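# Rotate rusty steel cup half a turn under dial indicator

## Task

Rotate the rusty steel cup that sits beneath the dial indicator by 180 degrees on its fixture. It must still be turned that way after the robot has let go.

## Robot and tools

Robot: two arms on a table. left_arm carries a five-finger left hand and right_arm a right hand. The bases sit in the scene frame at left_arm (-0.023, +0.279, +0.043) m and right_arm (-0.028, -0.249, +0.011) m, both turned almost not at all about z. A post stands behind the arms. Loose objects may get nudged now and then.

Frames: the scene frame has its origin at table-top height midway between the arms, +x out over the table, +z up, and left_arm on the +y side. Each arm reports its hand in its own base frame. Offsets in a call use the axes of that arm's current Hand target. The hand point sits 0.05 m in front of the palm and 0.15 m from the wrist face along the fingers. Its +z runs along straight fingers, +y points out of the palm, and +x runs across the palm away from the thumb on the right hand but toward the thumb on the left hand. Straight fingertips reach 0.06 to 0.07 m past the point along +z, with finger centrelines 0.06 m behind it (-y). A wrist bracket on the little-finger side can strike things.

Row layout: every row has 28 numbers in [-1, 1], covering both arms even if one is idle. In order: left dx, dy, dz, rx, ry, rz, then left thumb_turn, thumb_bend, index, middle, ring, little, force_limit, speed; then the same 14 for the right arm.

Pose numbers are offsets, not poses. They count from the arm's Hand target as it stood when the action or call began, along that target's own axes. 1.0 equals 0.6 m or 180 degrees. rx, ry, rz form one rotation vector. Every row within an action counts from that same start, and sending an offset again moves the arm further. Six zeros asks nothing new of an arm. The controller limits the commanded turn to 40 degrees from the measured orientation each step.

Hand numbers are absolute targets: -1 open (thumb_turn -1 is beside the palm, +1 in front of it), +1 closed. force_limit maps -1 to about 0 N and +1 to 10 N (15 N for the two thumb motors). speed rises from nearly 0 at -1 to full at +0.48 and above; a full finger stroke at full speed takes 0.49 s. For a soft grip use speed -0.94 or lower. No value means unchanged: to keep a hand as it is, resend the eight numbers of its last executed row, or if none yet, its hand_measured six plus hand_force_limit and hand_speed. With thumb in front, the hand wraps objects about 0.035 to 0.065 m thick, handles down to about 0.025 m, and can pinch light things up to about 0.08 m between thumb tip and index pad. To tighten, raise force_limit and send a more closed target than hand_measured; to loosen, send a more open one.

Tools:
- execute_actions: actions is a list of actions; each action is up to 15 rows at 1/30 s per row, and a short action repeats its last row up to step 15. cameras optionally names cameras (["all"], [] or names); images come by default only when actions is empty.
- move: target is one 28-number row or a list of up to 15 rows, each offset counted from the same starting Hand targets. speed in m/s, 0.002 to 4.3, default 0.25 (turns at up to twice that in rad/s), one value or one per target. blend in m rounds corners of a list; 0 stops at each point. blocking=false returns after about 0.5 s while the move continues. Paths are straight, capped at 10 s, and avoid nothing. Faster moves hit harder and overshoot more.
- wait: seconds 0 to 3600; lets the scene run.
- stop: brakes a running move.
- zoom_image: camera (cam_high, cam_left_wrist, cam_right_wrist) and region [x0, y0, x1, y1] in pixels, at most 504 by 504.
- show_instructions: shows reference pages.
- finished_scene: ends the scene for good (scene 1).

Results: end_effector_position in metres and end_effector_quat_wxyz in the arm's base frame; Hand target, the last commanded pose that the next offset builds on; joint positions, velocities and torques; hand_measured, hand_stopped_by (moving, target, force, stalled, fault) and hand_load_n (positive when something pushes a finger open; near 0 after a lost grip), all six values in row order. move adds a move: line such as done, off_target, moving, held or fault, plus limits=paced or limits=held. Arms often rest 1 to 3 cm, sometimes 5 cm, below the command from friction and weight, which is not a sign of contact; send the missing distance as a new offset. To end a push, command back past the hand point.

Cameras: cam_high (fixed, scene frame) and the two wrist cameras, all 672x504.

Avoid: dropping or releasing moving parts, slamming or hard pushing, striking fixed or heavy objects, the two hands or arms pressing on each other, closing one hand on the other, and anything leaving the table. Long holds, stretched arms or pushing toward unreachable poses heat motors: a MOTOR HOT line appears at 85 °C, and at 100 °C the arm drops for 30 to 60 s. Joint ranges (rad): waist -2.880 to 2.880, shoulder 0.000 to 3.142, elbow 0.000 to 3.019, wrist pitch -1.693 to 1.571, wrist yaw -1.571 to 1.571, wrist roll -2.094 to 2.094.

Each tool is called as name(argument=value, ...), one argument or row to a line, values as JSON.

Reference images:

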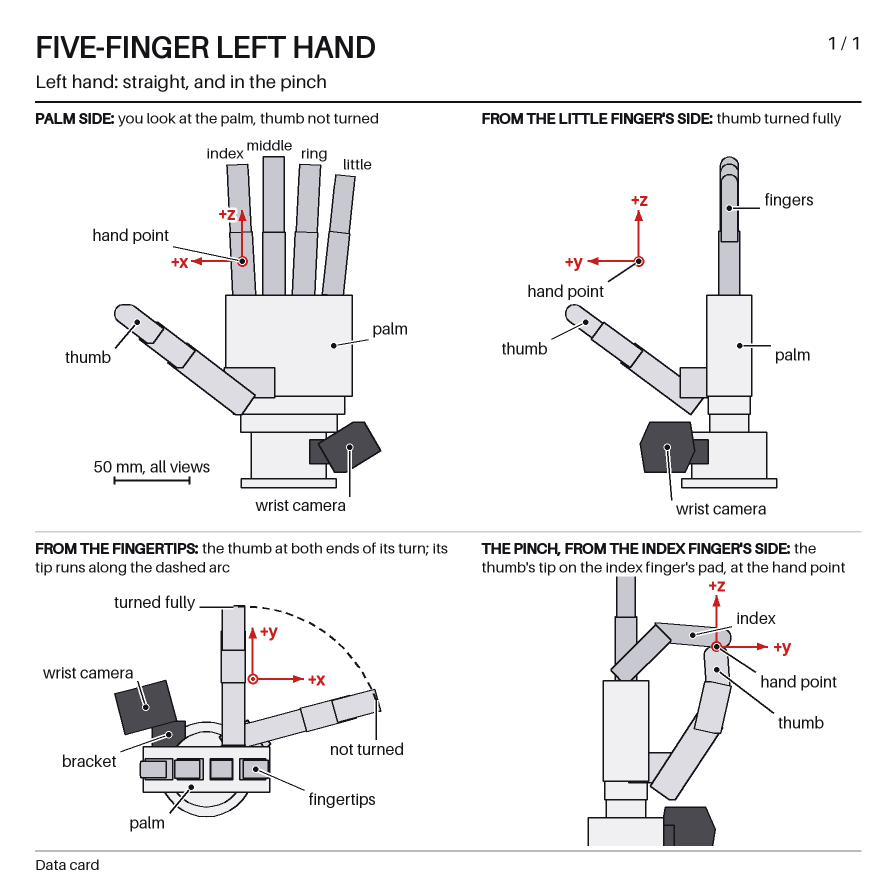

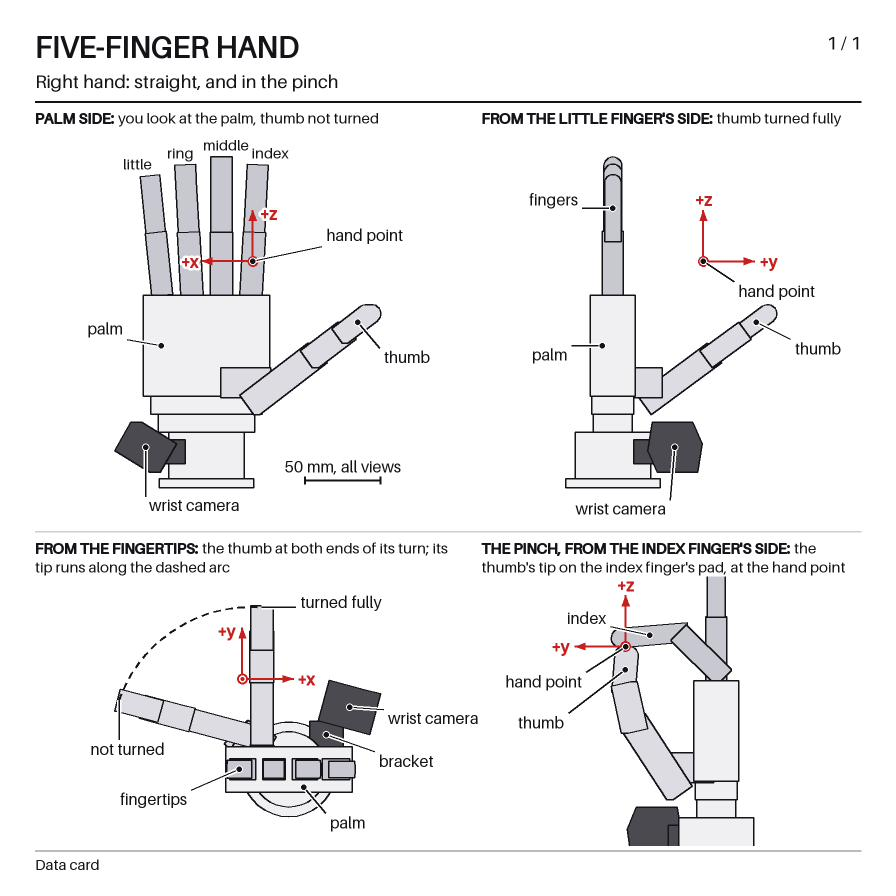

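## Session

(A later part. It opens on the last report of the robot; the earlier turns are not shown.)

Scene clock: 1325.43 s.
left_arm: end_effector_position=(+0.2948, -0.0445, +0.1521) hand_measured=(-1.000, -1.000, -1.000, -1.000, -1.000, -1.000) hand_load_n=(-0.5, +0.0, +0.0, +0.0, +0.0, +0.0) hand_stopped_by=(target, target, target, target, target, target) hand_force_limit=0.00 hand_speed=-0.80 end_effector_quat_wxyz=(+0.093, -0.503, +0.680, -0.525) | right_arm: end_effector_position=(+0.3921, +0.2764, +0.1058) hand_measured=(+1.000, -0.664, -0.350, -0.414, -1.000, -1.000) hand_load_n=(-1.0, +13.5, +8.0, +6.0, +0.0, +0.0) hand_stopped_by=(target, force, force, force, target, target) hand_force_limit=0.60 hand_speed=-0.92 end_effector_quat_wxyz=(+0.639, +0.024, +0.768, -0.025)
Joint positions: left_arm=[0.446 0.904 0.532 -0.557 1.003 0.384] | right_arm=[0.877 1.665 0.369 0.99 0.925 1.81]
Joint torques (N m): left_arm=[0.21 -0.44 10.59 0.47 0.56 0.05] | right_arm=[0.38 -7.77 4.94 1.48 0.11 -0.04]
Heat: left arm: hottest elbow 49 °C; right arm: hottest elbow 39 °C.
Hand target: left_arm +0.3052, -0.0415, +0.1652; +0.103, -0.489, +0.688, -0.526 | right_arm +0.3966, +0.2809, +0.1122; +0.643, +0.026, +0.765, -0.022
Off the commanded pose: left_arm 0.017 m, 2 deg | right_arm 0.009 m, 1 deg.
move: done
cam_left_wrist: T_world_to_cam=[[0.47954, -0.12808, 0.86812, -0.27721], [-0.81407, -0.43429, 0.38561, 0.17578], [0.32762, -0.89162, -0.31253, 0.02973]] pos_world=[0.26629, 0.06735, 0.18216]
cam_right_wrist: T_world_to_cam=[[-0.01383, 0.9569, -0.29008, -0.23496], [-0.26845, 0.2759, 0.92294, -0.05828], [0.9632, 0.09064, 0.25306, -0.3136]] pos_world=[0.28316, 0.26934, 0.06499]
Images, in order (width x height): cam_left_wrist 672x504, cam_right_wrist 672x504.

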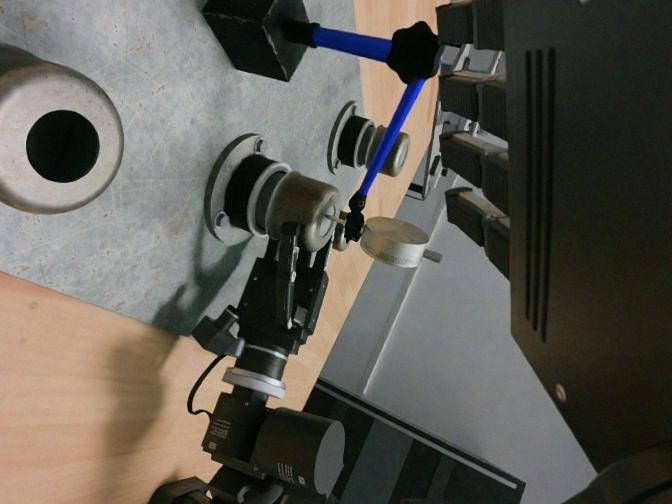

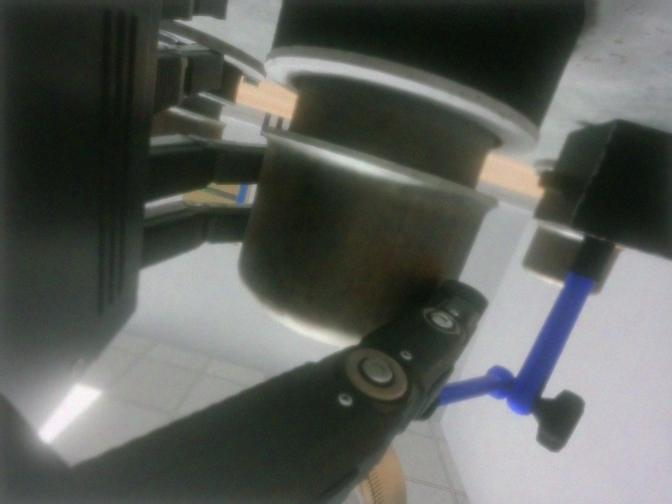

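zoom_image(
  camera="cam_left_wrist",
  region=[252, 155, 342, 265],
)

zoom_image(
  camera="cam_right_wrist",
  region=[220, 60, 520, 360],
)

move(
  target=[0,0,0,0,0,0,-1,-1,-1,-1,-1,-1,0,-0.8,0,-0.006,0.0004,-0.0875,0,-0.0154,1,0.1,0.1,0.1,-1,-1,0.6,-0.92],
  speed=0.12,
  cameras=["cam_right_wrist", "cam_left_wrist"],
)

zoom_image(
  camera="cam_left_wrist",
  region=[252, 155, 342, 265],
)

zoom_image(
  camera="cam_right_wrist",
  region=[220, 60, 520, 360],
)

Scaled by 4.582 from the camera's image (finer frame: 960x720).

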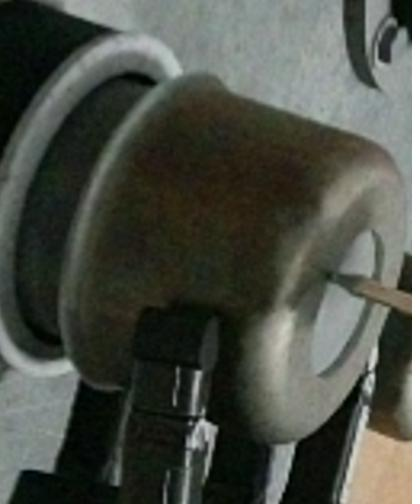

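Scaled by 1.680 from the camera's image (finer frame: 960x720).

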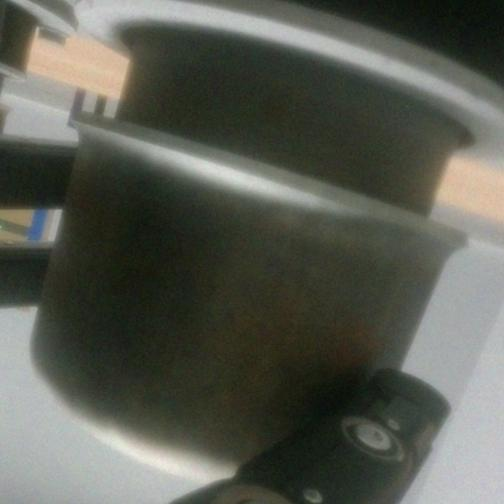

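Scene clock: 1336.67 s.
left_arm: end_effector_position=(+0.2948, -0.0445, +0.1521) hand_measured=(-1.000, -1.000, -1.000, -1.000, -1.000, -1.000) hand_load_n=(+0.0, +0.0, +0.0, +0.0, +0.0, +0.0) hand_stopped_by=(target, target, target, target, target, target) hand_force_limit=0.00 hand_speed=-0.80 end_effector_quat_wxyz=(+0.093, -0.503, +0.680, -0.525) | right_arm: end_effector_position=(+0.3981, +0.2772, +0.1077) hand_measured=(+1.000, -0.664, -0.350, -0.414, -1.000, -1.000) hand_load_n=(-2.0, +15.5, +7.0, +7.5, +0.0, +0.0) hand_stopped_by=(target, force, force, force, target, target) hand_force_limit=0.60 hand_speed=-0.92 end_effector_quat_wxyz=(+0.635, -0.081, +0.765, +0.061)
Joint positions: left_arm=[0.446 0.904 0.532 -0.557 1.003 0.384] | right_arm=[0.689 1.66 0.316 1.134 0.479 1.659]
Joint torques (N m): left_arm=[0.09 -0.5 10.54 0.53 0.58 0.05] | right_arm=[0.38 -7.36 2.97 2.69 -0.33 0.03]
Heat: left arm: hottest elbow 49 °C; right arm: hottest elbow 38 °C.
Hand target: left_arm +0.3052, -0.0415, +0.1652; +0.103, -0.489, +0.688, -0.526 | right_arm +0.3964, +0.2774, +0.1120; +0.639, -0.081, +0.762, +0.067
Off the commanded pose: left_arm 0.017 m, 2 deg | right_arm 0.005 m, 1 deg.
move: done
cam_left_wrist: T_world_to_cam=[[0.47954, -0.12808, 0.86812, -0.27721], [-0.81407, -0.43429, 0.38561, 0.17578], [0.32762, -0.89162, -0.31253, 0.02973]] pos_world=[0.26629, 0.06735, 0.18216]
cam_right_wrist: T_world_to_cam=[[-0.27157, 0.91716, -0.29165, -0.12136], [-0.32951, 0.19612, 0.92356, -0.01235], [0.90426, 0.34691, 0.24895, -0.3671]] pos_world=[0.29493, 0.24108, 0.0674]
Images, in order (width x height): cam_left_wrist 672x504, cam_right_wrist 672x504.

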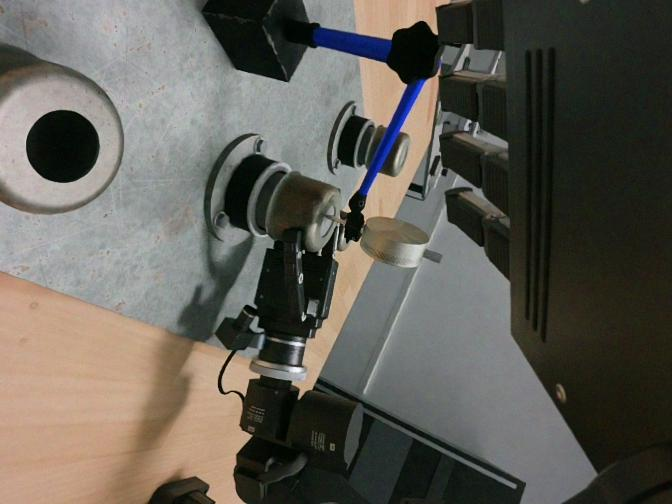

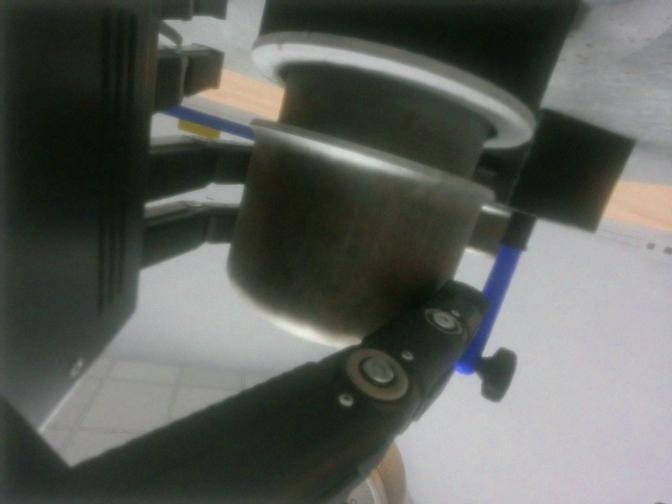

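Scaled by 4.582 from the camera's image (finer frame: 960x720).

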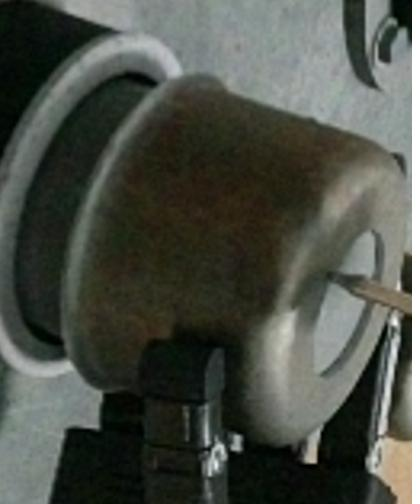

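Scaled by 1.680 from the camera's image (finer frame: 960x720).

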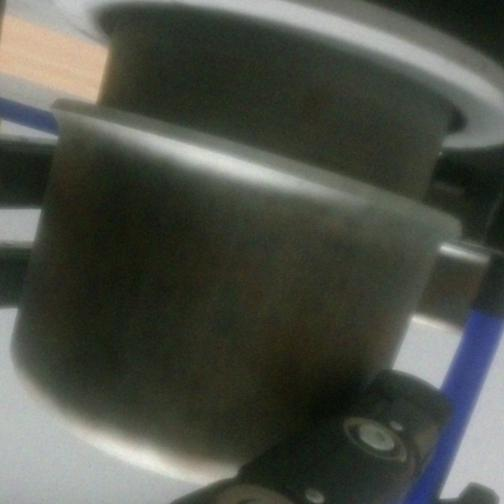

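move(
  target=[
    [0,0,0,0,0,0,-1,-1,-1,-1,-1,-1,0,-0.8,0,0,0,0,0,0,1,-0.9,-0.8,-0.85,-1,-1,0.5,-0.6],
    [0,0,0,0,0,0,-1,-1,-1,-1,-1,-1,0,-0.8,0.0049,-0.0087,-0.0036,-0.0438,0,-0.0077,1,-0.9,-0.8,-0.85,-1,-1,0.5,-0.6],
  ],
  speed=0.12,
  cameras=["cam_right_wrist", "cam_left_wrist"],
)

zoom_image(
  camera="cam_left_wrist",
  region=[252, 155, 342, 265],
)

zoom_image(
  camera="cam_right_wrist",
  region=[220, 60, 520, 360],
)

Scene clock: 1379.60 s.
left_arm: end_effector_position=(+0.2948, -0.0445, +0.1521) hand_measured=(-1.000, -1.000, -1.000, -1.000, -1.000, -1.000) hand_load_n=(+0.0, +0.0, +0.0, +0.0, +0.0, -0.5) hand_stopped_by=(target, target, target, target, target, target) hand_force_limit=0.00 hand_speed=-0.80 end_effector_quat_wxyz=(+0.093, -0.503, +0.680, -0.525) | right_arm: end_effector_position=(+0.3950, +0.2741, +0.1105) hand_measured=(+1.000, -0.900, -0.800, -0.850, -1.000, -1.000) hand_load_n=(+0.0, +0.0, +0.0, +0.0, +0.0, +0.0) hand_stopped_by=(target, target, target, target, target, target) hand_force_limit=0.50 hand_speed=-0.60 end_effector_quat_wxyz=(+0.630, -0.131, +0.757, +0.116)
Joint positions: left_arm=[0.446 0.904 0.532 -0.557 1.003 0.384] | right_arm=[0.576 1.66 0.299 1.177 0.219 1.622]
Joint torques (N m): left_arm=[0.03 -0.62 10.58 0.51 0.57 0.05] | right_arm=[0.26 -6.24 2.99 2.84 -0.09 -0.12]
Heat: left arm: hottest elbow 49 °C; right arm: hottest elbow 37 °C.
Hand target: left_arm +0.3052, -0.0415, +0.1652; +0.103, -0.489, +0.688, -0.526 | right_arm +0.3950, +0.2718, +0.1095; +0.633, -0.134, +0.754, +0.112
Off the commanded pose: left_arm 0.017 m, 2 deg | right_arm 0.003 m, 1 deg.
move: done
cam_left_wrist: T_world_to_cam=[[0.47954, -0.12808, 0.86812, -0.27721], [-0.81407, -0.43429, 0.38561, 0.17578], [0.32762, -0.89162, -0.31253, 0.02973]] pos_world=[0.26629, 0.06735, 0.18216]
cam_right_wrist: T_world_to_cam=[[-0.40535, 0.87257, -0.2726, -0.05555], [-0.35384, 0.12519, 0.92689, 0.01329], [0.8429, 0.47217, 0.258, -0.37503]] pos_world=[0.2983, 0.22389, 0.0693]
Images, in order (width x height): cam_left_wrist 672x504, cam_right_wrist 672x504.

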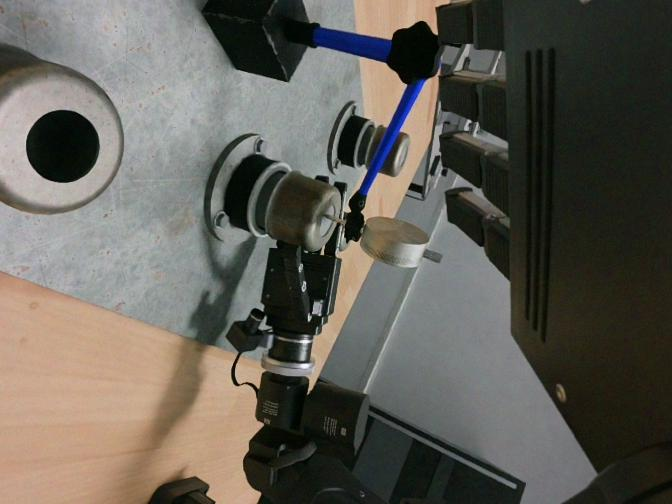

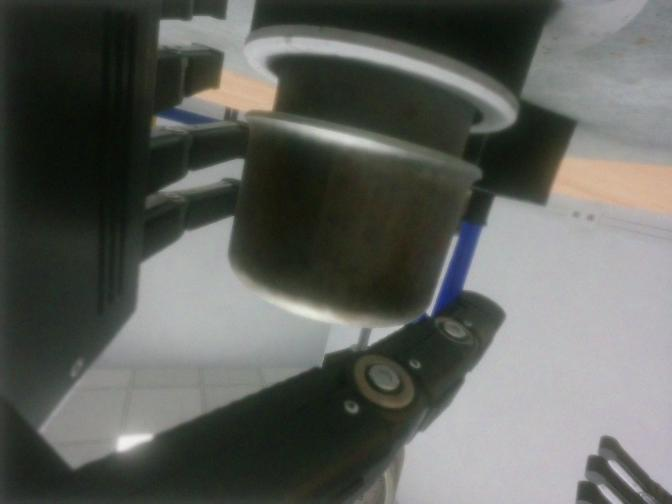

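Scaled by 4.582 from the camera's image (finer frame: 960x720).

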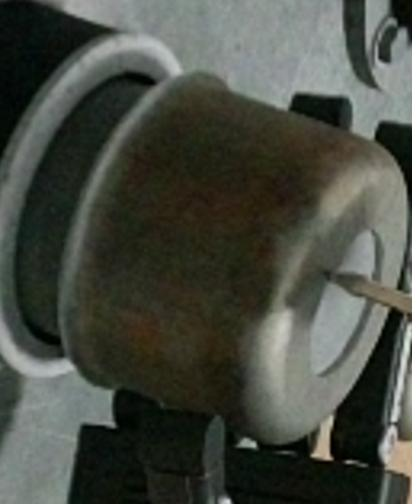

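Scaled by 1.680 from the camera's image (finer frame: 960x720).

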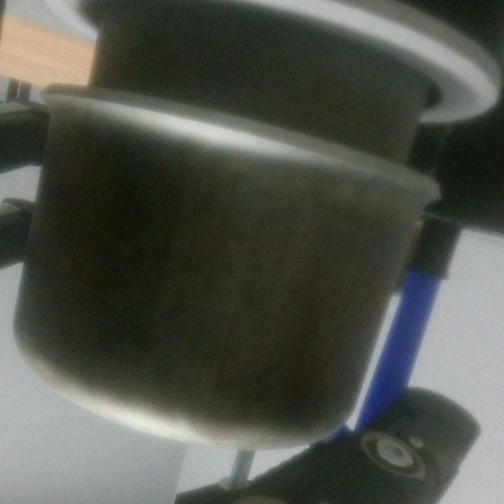

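move(
  target=[0,0,0,0,0,0,-1,-1,-1,-1,-1,-1,0,-0.8,0.0090,-0.0075,0.0019,-0.0274,0,-0.0048,1,-0.85,-0.75,-0.8,-1,-1,0.5,-0.6],
  speed=0.12,
)

Scene clock: 1386.40 s.
left_arm: end_effector_position=(+0.2948, -0.0445, +0.1521) hand_measured=(-1.000, -1.000, -1.000, -1.000, -1.000, -1.000) hand_load_n=(-0.5, +0.0, +0.0, +0.0, +0.0, +0.0) hand_stopped_by=(target, target, target, target, target, target) hand_force_limit=0.00 hand_speed=-0.80 end_effector_quat_wxyz=(+0.093, -0.503, +0.680, -0.525) | right_arm: end_effector_position=(+0.3951, +0.2683, +0.1052) hand_measured=(+1.000, -0.850, -0.750, -0.800, -1.000, -1.000) hand_load_n=(+0.0, +0.0, +0.0, +0.5, +0.0, +0.0) hand_stopped_by=(target, target, target, target, target, target) hand_force_limit=0.50 hand_speed=-0.60 end_effector_quat_wxyz=(+0.624, -0.163, +0.750, +0.143)
Joint positions: left_arm=[0.446 0.904 0.532 -0.557 1.003 0.384] | right_arm=[0.495 1.69 0.299 1.21 0.054 1.592]
Joint velocities: left_arm=[within noise] | right_arm=[-0.024 0.005 0.022 0.022 -0.154 0.007]
Joint torques (N m): left_arm=[-0.09 -0.62 10.55 0.53 0.58 0.05] | right_arm=[0.32 -6.01 3.29 2.8 -0.16 -0.11]
Heat: left arm: hottest elbow 49 °C; right arm: hottest elbow 37 °C.
Hand target: left_arm +0.3052, -0.0415, +0.1652; +0.103, -0.489, +0.688, -0.526 | right_arm +0.3968, +0.2676, +0.1041; +0.628, -0.167, +0.748, +0.139
Off the commanded pose: left_arm 0.017 m, 2 deg | right_arm 0.002 m, 1 deg.
move: done

move(
  target=[0,0,0,0,0,0,-1,-1,-1,-1,-1,-1,0,-0.8,0,0,0,0,0,0,1,0.1,0.1,0.1,-1,-1,0.8,-0.92],
  speed=0.12,
  cameras=["cam_right_wrist", "cam_left_wrist"],
)

zoom_image(
  camera="cam_left_wrist",
  region=[252, 155, 342, 265],
)

Scene clock: 1393.40 s.
left_arm: end_effector_position=(+0.2948, -0.0445, +0.1521) hand_measured=(-1.000, -1.000, -1.000, -1.000, -1.000, -1.000) hand_load_n=(+0.0, +0.0, -0.5, +0.0, +0.0, +0.0) hand_stopped_by=(target, target, target, target, target, target) hand_force_limit=0.00 hand_speed=-0.80 end_effector_quat_wxyz=(+0.093, -0.503, +0.680, -0.525) | right_arm: end_effector_position=(+0.3976, +0.2647, +0.1043) hand_measured=(+1.000, -0.648, -0.342, -0.452, -1.000, -1.000) hand_load_n=(-2.0, +13.0, +9.0, +5.0, +0.0, +0.0) hand_stopped_by=(target, force, force, force, target, target) hand_force_limit=0.80 hand_speed=-0.92 end_effector_quat_wxyz=(+0.625, -0.162, +0.751, +0.137)
Joint positions: left_arm=[0.446 0.904 0.532 -0.557 1.003 0.384] | right_arm=[0.487 1.691 0.299 1.211 0.059 1.585]
Joint torques (N m): left_arm=[-0.09 -0.38 10.54 0.55 0.57 0.07] | right_arm=[0.97 -6.07 3.33 2.78 -0.32 -0.04]
Heat: left arm: hottest elbow 49 °C; right arm: hottest elbow 37 °C.
Hand target: left_arm +0.3052, -0.0415, +0.1652; +0.103, -0.489, +0.688, -0.526 | right_arm +0.3969, +0.2675, +0.1042; +0.628, -0.167, +0.747, +0.139
Off the commanded pose: left_arm 0.017 m, 2 deg | right_arm 0.003 m, 1 deg.
move: done
cam_left_wrist: T_world_to_cam=[[0.47954, -0.12808, 0.86812, -0.27721], [-0.81407, -0.43429, 0.38561, 0.17578], [0.32762, -0.89162, -0.31253, 0.02973]] pos_world=[0.26629, 0.06735, 0.18216]
cam_right_wrist: T_world_to_cam=[[-0.46881, 0.83781, -0.2798, -0.01276], [-0.36389, 0.10545, 0.92546, 0.03048], [0.80486, 0.53568, 0.25543, -0.3726]] pos_world=[0.305, 0.20708, 0.0634]
Images, in order (width x height): cam_left_wrist 672x504, cam_right_wrist 672x504.

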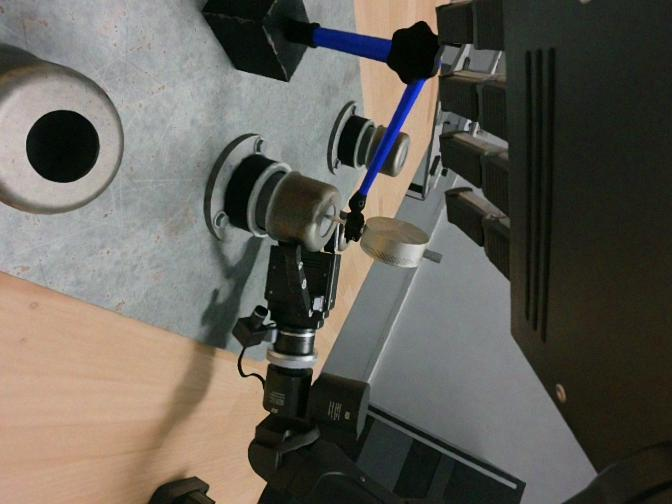

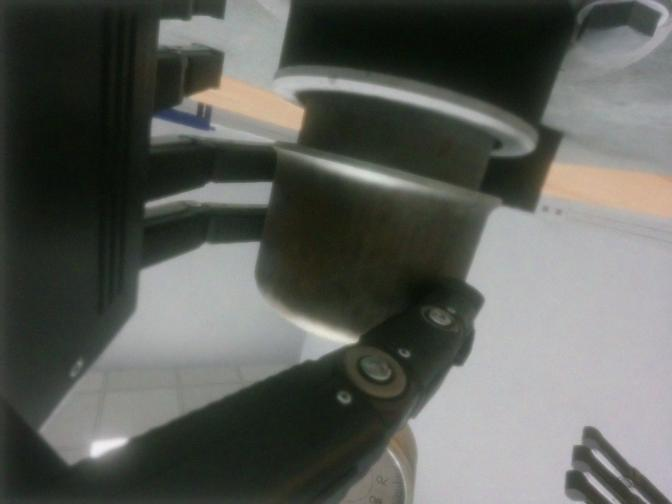

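Scaled by 4.582 from the camera's image (finer frame: 960x720).

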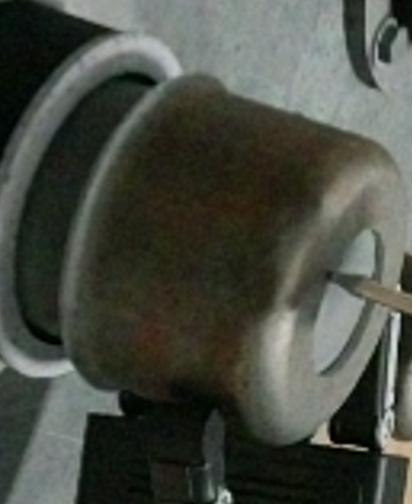

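move(
  target=[0,0,0,0,0,0,-1,-1,-1,-1,-1,-1,0,-0.8,-0.0010,-0.0070,0.0054,-0.0821,0,-0.0145,1,0.1,0.1,0.1,-1,-1,0.8,-0.92],
  speed=0.12,
  cameras=["cam_right_wrist", "cam_left_wrist"],
)

zoom_image(
  camera="cam_left_wrist",
  region=[252, 155, 342, 265],
)

Scene clock: 1404.63 s.
left_arm: end_effector_position=(+0.2948, -0.0445, +0.1521) hand_measured=(-1.000, -1.000, -1.000, -1.000, -1.000, -1.000) hand_load_n=(-0.5, +0.0, +0.0, +0.0, +0.0, +0.0) hand_stopped_by=(target, target, target, target, target, target) hand_force_limit=0.00 hand_speed=-0.80 end_effector_quat_wxyz=(+0.093, -0.503, +0.680, -0.525) | right_arm: end_effector_position=(+0.4016, +0.2560, +0.1051) hand_measured=(+1.000, -0.646, -0.342, -0.450, -1.000, -1.000) hand_load_n=(-1.5, +3.0, +4.0, +0.0, +0.0, +0.0) hand_stopped_by=(target, force, force, force, target, target) hand_force_limit=0.80 hand_speed=-0.92 end_effector_quat_wxyz=(+0.605, -0.247, +0.726, +0.215)
Joint positions: left_arm=[0.446 0.904 0.532 -0.557 1.003 0.384] | right_arm=[0.298 1.716 0.359 1.168 -0.366 1.516]
Joint torques (N m): left_arm=[0.15 -0.73 10.61 0.49 0.58 0.06] | right_arm=[1.38 -6.83 4.77 1.74 -0.76 -0.14]
Heat: left arm: hottest elbow 49 °C; right arm: hottest elbow 37 °C.
Hand target: left_arm +0.3052, -0.0415, +0.1652; +0.103, -0.489, +0.688, -0.526 | right_arm +0.4016, +0.2651, +0.1041; +0.604, -0.263, +0.719, +0.220
Off the commanded pose: left_arm 0.017 m, 2 deg | right_arm 0.009 m, 2 deg.
move: done
cam_left_wrist: T_world_to_cam=[[0.47954, -0.12808, 0.86812, -0.27721], [-0.81407, -0.43429, 0.38561, 0.17578], [0.32762, -0.89162, -0.31253, 0.02973]] pos_world=[0.26629, 0.06735, 0.18216]
cam_right_wrist: T_world_to_cam=[[-0.65579, 0.70478, -0.27062, 0.10484], [-0.3765, 0.00539, 0.9264, 0.06271], [0.65436, 0.70941, 0.26182, -0.35604]] pos_world=[0.32534, 0.17835, 0.0635]
Images, in order (width x height): cam_left_wrist 672x504, cam_right_wrist 672x504.

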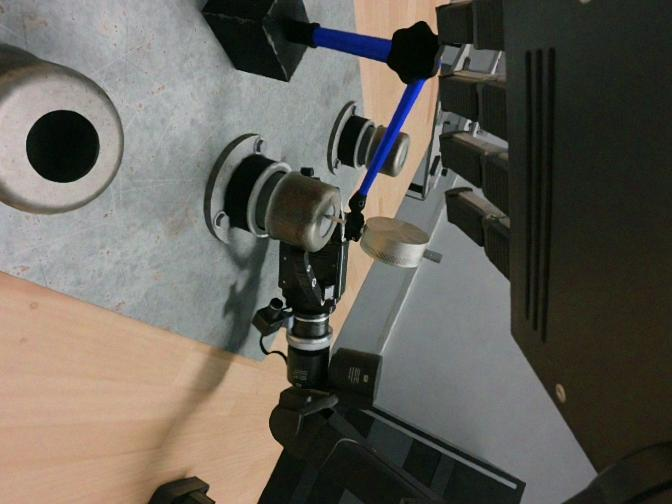

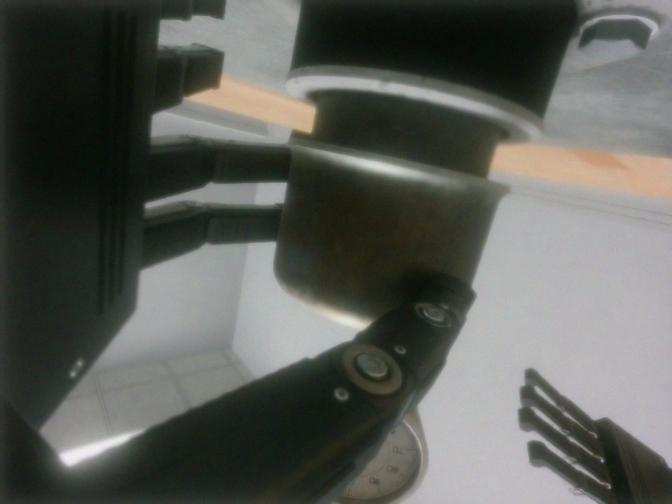

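Scaled by 4.582 from the camera's image (finer frame: 960x720).

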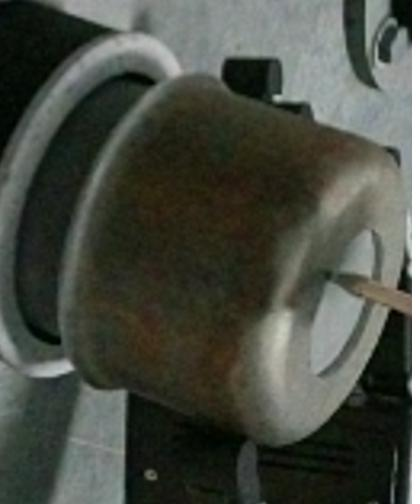

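move(
  target=[
    [0,0,0,0,0,0,-1,-1,-1,-1,-1,-1,0,-0.8,0,0,0,0,0,0,1,-0.85,-0.75,-0.8,-1,-1,0.5,-0.6],
  ],
  speed=0.12,
  cameras=["cam_right_wrist"],
)

Scene clock: 1441.53 s.
left_arm: end_effector_position=(+0.2948, -0.0445, +0.1521) hand_measured=(-1.000, -1.000, -1.000, -1.000, -1.000, -1.000) hand_load_n=(+0.0, +0.0, +0.0, +0.0, +0.0, +0.0) hand_stopped_by=(target, target, target, target, target, target) hand_force_limit=0.00 hand_speed=-0.80 end_effector_quat_wxyz=(+0.093, -0.503, +0.680, -0.525) | right_arm: end_effector_position=(+0.3981, +0.2596, +0.1055) hand_measured=(+1.000, -0.850, -0.750, -0.800, -1.000, -1.000) hand_load_n=(-0.5, +0.0, +0.0, +0.0, +0.0, +0.0) hand_stopped_by=(target, target, target, target, target, target) hand_force_limit=0.50 hand_speed=-0.60 end_effector_quat_wxyz=(+0.604, -0.255, +0.722, +0.221)
Joint positions: left_arm=[0.446 0.904 0.532 -0.557 1.003 0.384] | right_arm=[0.302 1.716 0.359 1.168 -0.381 1.512]
Joint torques (N m): left_arm=[0.26 -0.5 10.61 0.53 0.59 0.06] | right_arm=[1.26 -6.89 4.72 1.73 -0.2 -0.11]
Heat: left arm: hottest elbow 50 °C; right arm: hottest elbow 37 °C.
Hand target: left_arm +0.3052, -0.0415, +0.1652; +0.103, -0.489, +0.688, -0.526 | right_arm +0.4015, +0.2651, +0.1041; +0.604, -0.263, +0.719, +0.220
Off the commanded pose: left_arm 0.017 m, 2 deg | right_arm 0.007 m, 1 deg.
move: done
cam_right_wrist: T_world_to_cam=[[-0.669, 0.69152, -0.27249, 0.10905], [-0.37885, -0.00184, 0.92546, 0.06396], [0.63947, 0.72236, 0.26321, -0.354]] pos_world=[0.32355, 0.18042, 0.0637]

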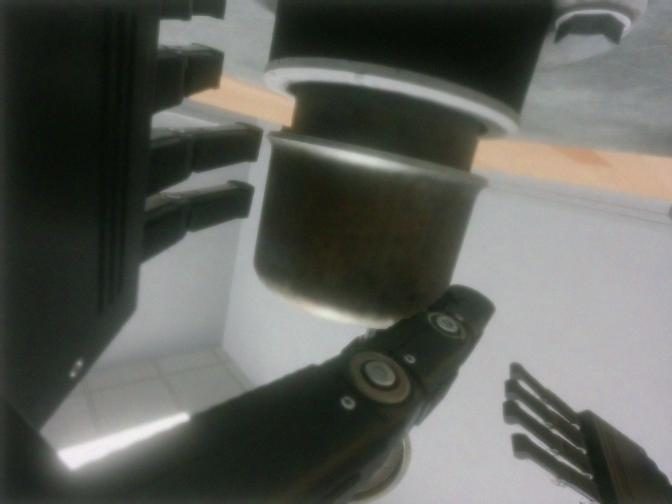

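move(
  target=[0,0,0,0,0,0,-1,-1,-1,-1,-1,-1,0,-0.8,-0.0021,0.0067,0.0118,0,0,0,1,-0.85,-0.75,-0.8,-1,-1,0.5,-0.6],
  speed=0.12,
)

Scene clock: 1449.93 s.
left_arm: end_effector_position=(+0.2948, -0.0445, +0.1521) hand_measured=(-1.000, -1.000, -1.000, -1.000, -1.000, -1.000) hand_load_n=(+0.0, +0.0, +0.0, +0.0, +0.0, +0.0) hand_stopped_by=(target, target, target, target, target, target) hand_force_limit=0.00 hand_speed=-0.80 end_effector_quat_wxyz=(+0.093, -0.503, +0.680, -0.525) | right_arm: end_effector_position=(+0.4000, +0.2683, +0.1068) hand_measured=(+1.000, -0.850, -0.750, -0.800, -1.000, -1.000) hand_load_n=(-0.5, +0.0, +0.0, +0.0, +0.0, +0.5) hand_stopped_by=(target, target, target, target, target, target) hand_force_limit=0.50 hand_speed=-0.60 end_effector_quat_wxyz=(+0.605, -0.258, +0.720, +0.222)
Joint positions: left_arm=[0.446 0.904 0.532 -0.557 1.003 0.384] | right_arm=[0.325 1.718 0.373 1.161 -0.365 1.512]
Joint torques (N m): left_arm=[0.09 -0.62 10.63 0.53 0.59 0.04] | right_arm=[1.2 -6.71 4.92 1.73 -0.04 -0.07]
Heat: left arm: hottest elbow 50 °C; right arm: hottest elbow 37 °C.
Hand target: left_arm +0.3052, -0.0415, +0.1652; +0.103, -0.489, +0.688, -0.526 | right_arm +0.4043, +0.2729, +0.1040; +0.604, -0.263, +0.719, +0.220
Off the commanded pose: left_arm 0.017 m, 2 deg | right_arm 0.007 m, 1 deg.
move: done

move(
  target=[0,0,0,0,0,0,-1,-1,-1,-1,-1,-1,0,-0.8,0,0,0,0,0,0,1,0.1,0.1,0.1,-1,-1,1.0,-0.9],
  speed=0.12,
  cameras=["cam_right_wrist"],
)

Scene clock: 1456.10 s.
left_arm: end_effector_position=(+0.2948, -0.0445, +0.1521) hand_measured=(-1.000, -1.000, -1.000, -1.000, -1.000, -1.000) hand_load_n=(+0.0, +0.0, +0.0, +0.0, +0.0, +0.0) hand_stopped_by=(target, target, target, target, target, target) hand_force_limit=0.00 hand_speed=-0.80 end_effector_quat_wxyz=(+0.093, -0.503, +0.680, -0.525) | right_arm: end_effector_position=(+0.4029, +0.2679, +0.1074) hand_measured=(+1.000, -0.660, -0.336, -0.422, -1.000, -1.000) hand_load_n=(-0.5, +17.0, +10.5, +6.5, +0.0, +0.0) hand_stopped_by=(target, force, force, force, target, target) hand_force_limit=1.00 hand_speed=-0.90 end_effector_quat_wxyz=(+0.607, -0.257, +0.720, +0.217)
Joint positions: left_arm=[0.446 0.904 0.532 -0.557 1.003 0.384] | right_arm=[0.325 1.719 0.378 1.161 -0.356 1.508]
Joint torques (N m): left_arm=[0.26 -0.62 10.61 0.53 0.56 0.05] | right_arm=[1.14 -6.77 4.53 1.73 -0.37 -0.04]
Heat: left arm: hottest elbow 50 °C; right arm: hottest elbow 37 °C.
Hand target: left_arm +0.3052, -0.0415, +0.1652; +0.103, -0.489, +0.688, -0.526 | right_arm +0.4043, +0.2729, +0.1040; +0.604, -0.263, +0.720, +0.220
Off the commanded pose: left_arm 0.017 m, 2 deg | right_arm 0.006 m, 1 deg.
move: done
cam_right_wrist: T_world_to_cam=[[-0.66475, 0.69136, -0.28308, 0.10643], [-0.38922, 0.00293, 0.92114, 0.06742], [0.63767, 0.7225, 0.26714, -0.36332]] pos_world=[0.32866, 0.18872, 0.06508]

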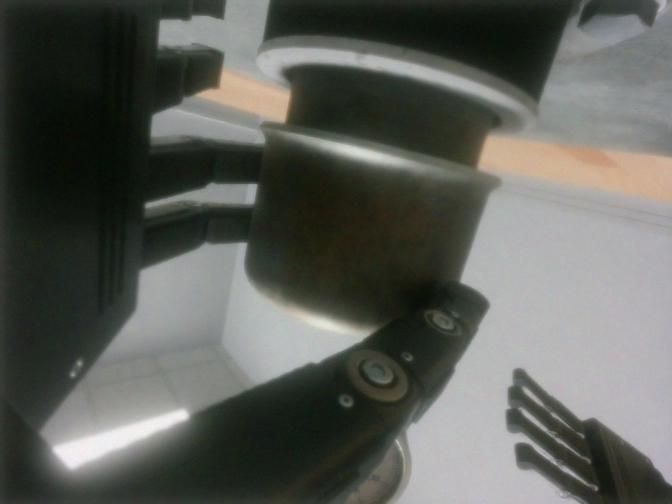

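zoom_image(
  camera="cam_right_wrist",
  region=[220, 20, 520, 320],
)

move(
  target=[0,0,0,0,0,0,-1,-1,-1,-1,-1,-1,0,-0.8,-0.0004,-0.0030,0.0025,-0.0547,0,-0.0096,1,0.1,0.1,0.1,-1,-1,1.0,-0.9],
  speed=0.08,
  cameras=["cam_right_wrist", "cam_left_wrist"],
)

zoom_image(
  camera="cam_left_wrist",
  region=[252, 155, 342, 265],
)

zoom_image(
  camera="cam_right_wrist",
  region=[220, 20, 520, 320],
)

Scaled by 1.680 from the camera's image (finer frame: 960x720).

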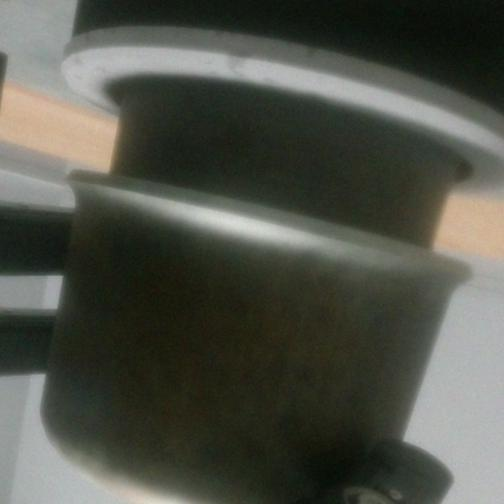

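Scene clock: 1471.03 s.
left_arm: end_effector_position=(+0.2948, -0.0445, +0.1521) hand_measured=(-1.000, -1.000, -1.000, -1.000, -1.000, -1.000) hand_load_n=(-0.5, +0.0, +0.0, +0.0, +0.0, +0.0) hand_stopped_by=(target, target, target, target, target, target) hand_force_limit=0.00 hand_speed=-0.80 end_effector_quat_wxyz=(+0.093, -0.503, +0.680, -0.525) | right_arm: end_effector_position=(+0.4056, +0.2672, +0.1065) hand_measured=(+1.000, -0.660, -0.336, -0.422, -1.000, -1.000) hand_load_n=(-0.5, +17.0, +10.5, +6.0, +0.0, +0.0) hand_stopped_by=(target, force, force, force, target, target) hand_force_limit=1.00 hand_speed=-0.90 end_effector_quat_wxyz=(+0.585, -0.315, +0.697, +0.268)
Joint positions: left_arm=[0.446 0.904 0.532 -0.557 1.003 0.384] | right_arm=[0.243 1.744 0.451 1.084 -0.6 1.456]
Joint torques (N m): left_arm=[0.09 -0.32 10.54 0.53 0.58 0.06] | right_arm=[1.08 -7.47 5.09 1.46 -0.66 -0.09]
Heat: left arm: hottest elbow 50 °C; right arm: hottest elbow 37 °C.
Hand target: left_arm +0.3052, -0.0415, +0.1652; +0.103, -0.489, +0.688, -0.526 | right_arm +0.4067, +0.2724, +0.1040; +0.582, -0.325, +0.694, +0.272
Off the commanded pose: left_arm 0.017 m, 2 deg | right_arm 0.006 m, 1 deg.
move: done
cam_left_wrist: T_world_to_cam=[[0.47954, -0.12808, 0.86812, -0.27721], [-0.81407, -0.43429, 0.38561, 0.17578], [0.32762, -0.89162, -0.31253, 0.02973]] pos_world=[0.26629, 0.06735, 0.18216]
cam_right_wrist: T_world_to_cam=[[-0.77188, 0.57102, -0.27953, 0.18369], [-0.37995, -0.06179, 0.92294, 0.08261], [0.50974, 0.81861, 0.26465, -0.33775]] pos_world=[0.34534, 0.17671, 0.06449]
Images, in order (width x height): cam_left_wrist 672x504, cam_right_wrist 672x504.

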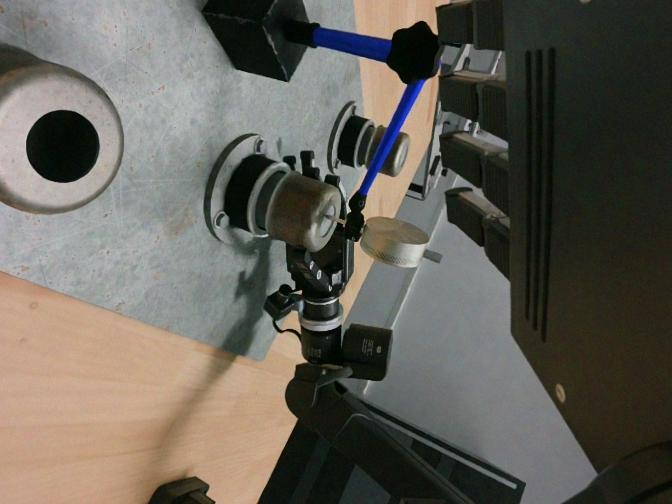

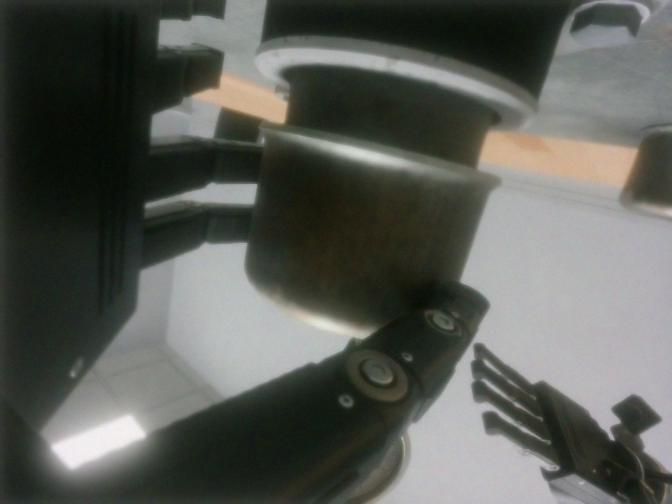

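Scaled by 4.582 from the camera's image (finer frame: 960x720).

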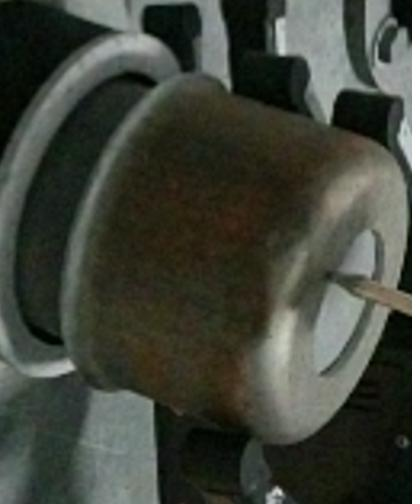

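Scaled by 1.680 from the camera's image (finer frame: 960x720).

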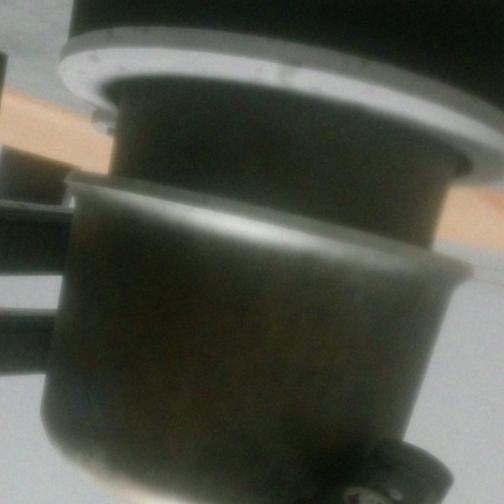

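move(
  target=[
    [0,0,0,0,0,0,-1,-1,-1,-1,-1,-1,0,-0.8,-0.0006,-0.0033,0.0033,-0.0657,0,-0.0116,1,0.1,0.1,0.1,-1,-1,1.0,-0.9],
    [0,0,0,0,0,0,-1,-1,-1,-1,-1,-1,0,-0.8,-0.0012,-0.0060,0.0069,-0.1313,0,-0.0231,1,0.1,0.1,0.1,-1,-1,1.0,-0.9],
  ],
  speed=0.08,
  blend=[0.003,0],
  cameras=["cam_right_wrist", "cam_left_wrist"],
)

zoom_image(
  camera="cam_left_wrist",
  region=[252, 155, 342, 265],
)

Scene clock: 1484.97 s.
left_arm: end_effector_position=(+0.2948, -0.0445, +0.1521) hand_measured=(-1.000, -1.000, -1.000, -1.000, -1.000, -1.000) hand_load_n=(+0.0, +0.0, +0.0, +0.0, +0.0, +0.0) hand_stopped_by=(target, target, target, target, target, target) hand_force_limit=0.00 hand_speed=-0.80 end_effector_quat_wxyz=(+0.093, -0.503, +0.680, -0.525) | right_arm: end_effector_position=(+0.4109, +0.2691, +0.1061) hand_measured=(+1.000, -0.660, -0.336, -0.422, -1.000, -1.000) hand_load_n=(-2.0, +16.5, +9.5, +4.5, +0.0, +0.0) hand_stopped_by=(target, force, force, force, target, target) hand_force_limit=1.00 hand_speed=-0.90 end_effector_quat_wxyz=(+0.517, -0.456, +0.615, +0.382)
Joint positions: left_arm=[0.446 0.904 0.532 -0.557 1.003 0.384] | right_arm=[0.154 1.818 0.7 0.734 -1.09 1.226]
Joint torques (N m): left_arm=[-0.15 -0.5 10.58 0.47 0.57 0.05] | right_arm=[1.26 -9.52 6.2 1.05 -0.68 -0.1]
Heat: left arm: hottest elbow 50 °C; right arm: hottest elbow 37 °C.
Hand target: left_arm +0.3052, -0.0415, +0.1652; +0.103, -0.489, +0.688, -0.526 | right_arm +0.4122, +0.2733, +0.1040; +0.513, -0.462, +0.611, +0.387
Off the commanded pose: left_arm 0.017 m, 2 deg | right_arm 0.005 m, 1 deg.
move: done
cam_left_wrist: T_world_to_cam=[[0.47954, -0.12808, 0.86812, -0.27721], [-0.81407, -0.43429, 0.38561, 0.17578], [0.32762, -0.89162, -0.31253, 0.02973]] pos_world=[0.26629, 0.06735, 0.18216]
cam_right_wrist: T_world_to_cam=[[-0.93681, 0.20427, -0.28402, 0.35353], [-0.32511, -0.20849, 0.92241, 0.10204], [0.12921, 0.95646, 0.26172, -0.22237]] pos_world=[0.3931, 0.16174, 0.06449]
Images, in order (width x height): cam_left_wrist 672x504, cam_right_wrist 672x504.

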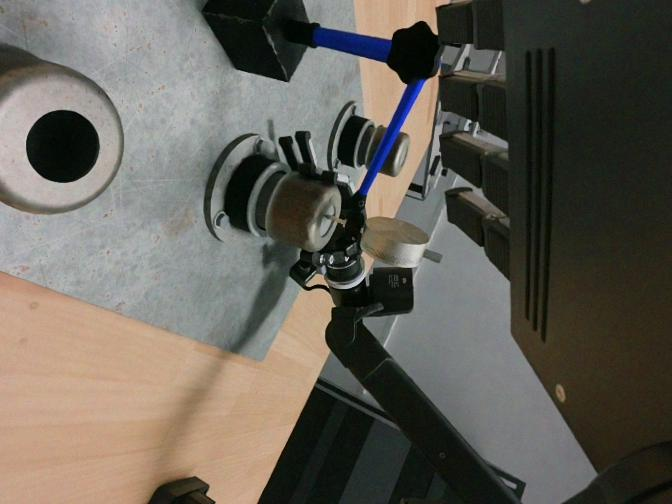

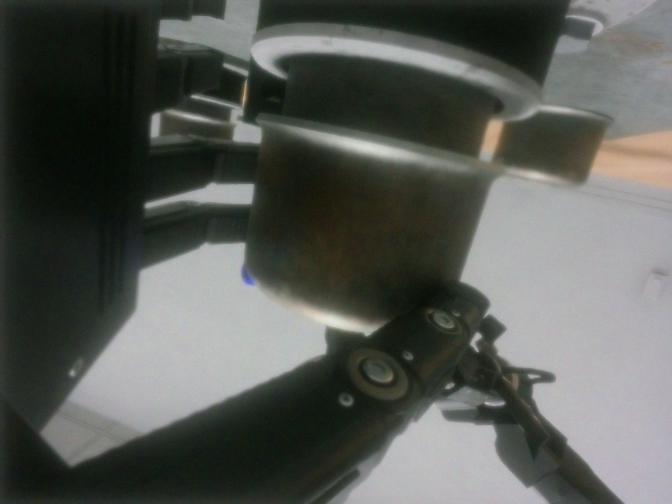

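Scaled by 4.582 from the camera's image (finer frame: 960x720).

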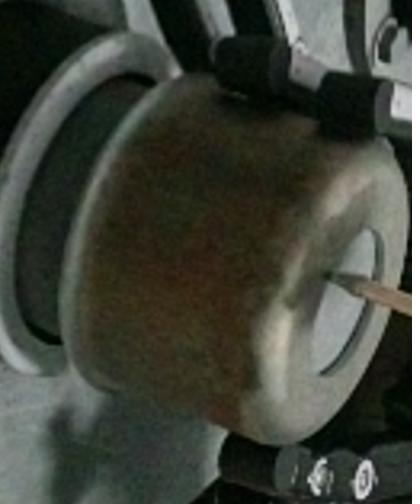

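move(
  target=[0,0,0,0,0,0,-1,-1,-1,-1,-1,-1,0,-0.8,-0.0005,-0.0042,0.0026,-0.0711,0,-0.0125,1,0.1,0.1,0.1,-1,-1,1.0,-0.9],
  speed=0.08,
  cameras=["cam_right_wrist", "cam_left_wrist"],
)

zoom_image(
  camera="cam_left_wrist",
  region=[252, 155, 342, 265],
)

Scene clock: 1498.93 s.
left_arm: end_effector_position=(+0.2948, -0.0445, +0.1521) hand_measured=(-1.000, -1.000, -1.000, -1.000, -1.000, -1.000) hand_load_n=(+0.0, +0.0, +0.0, +0.0, +0.0, +0.0) hand_stopped_by=(target, target, target, target, target, target) hand_force_limit=0.00 hand_speed=-0.80 end_effector_quat_wxyz=(+0.093, -0.503, +0.680, -0.525) | right_arm: end_effector_position=(+0.4140, +0.2696, +0.1046) hand_measured=(+1.000, -0.660, -0.336, -0.422, -1.000, -1.000) hand_load_n=(+0.0, +15.5, +9.5, +5.0, +0.0, +0.0) hand_stopped_by=(target, force, force, force, target, target) hand_force_limit=1.00 hand_speed=-0.90 end_effector_quat_wxyz=(-0.467, +0.520, -0.563, -0.441)
Joint positions: left_arm=[0.446 0.904 0.532 -0.557 1.003 0.384] | right_arm=[0.15 1.866 0.882 0.295 -1.291 0.912]
Joint torques (N m): left_arm=[-0.03 -0.44 10.58 0.51 0.58 0.05] | right_arm=[1.38 -11.16 6.97 0.76 -0.81 -0.13]
Heat: left arm: hottest elbow 50 °C; right arm: hottest elbow 37 °C.
Hand target: left_arm +0.3052, -0.0415, +0.1652; +0.103, -0.489, +0.688, -0.526 | right_arm +0.4150, +0.2741, +0.1040; -0.466, +0.528, -0.555, -0.443
Off the commanded pose: left_arm 0.017 m, 2 deg | right_arm 0.005 m, 1 deg.
move: done
cam_left_wrist: T_world_to_cam=[[0.47954, -0.12808, 0.86812, -0.27721], [-0.81407, -0.43429, 0.38561, 0.17578], [0.32762, -0.89162, -0.31253, 0.02973]] pos_world=[0.26629, 0.06735, 0.18216]
cam_right_wrist: T_world_to_cam=[[-0.96213, -0.01113, -0.27237, 0.42321], [-0.25901, -0.27427, 0.92612, 0.09453], [-0.08501, 0.96159, 0.261, -0.13553]] pos_world=[0.42015, 0.16096, 0.0631]
Images, in order (width x height): cam_left_wrist 672x504, cam_right_wrist 672x504.

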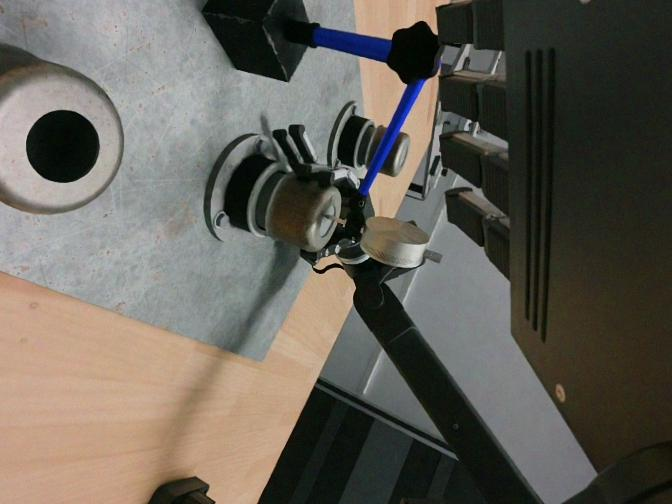

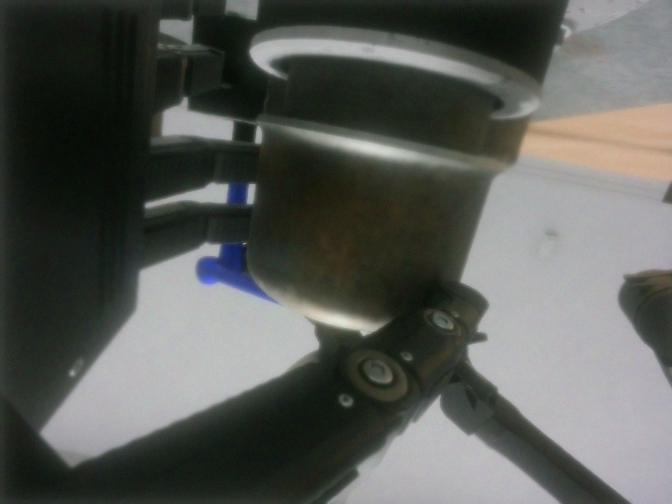

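Scaled by 4.582 from the camera's image (finer frame: 960x720).

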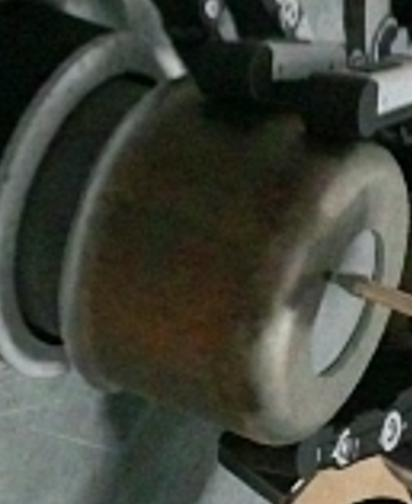

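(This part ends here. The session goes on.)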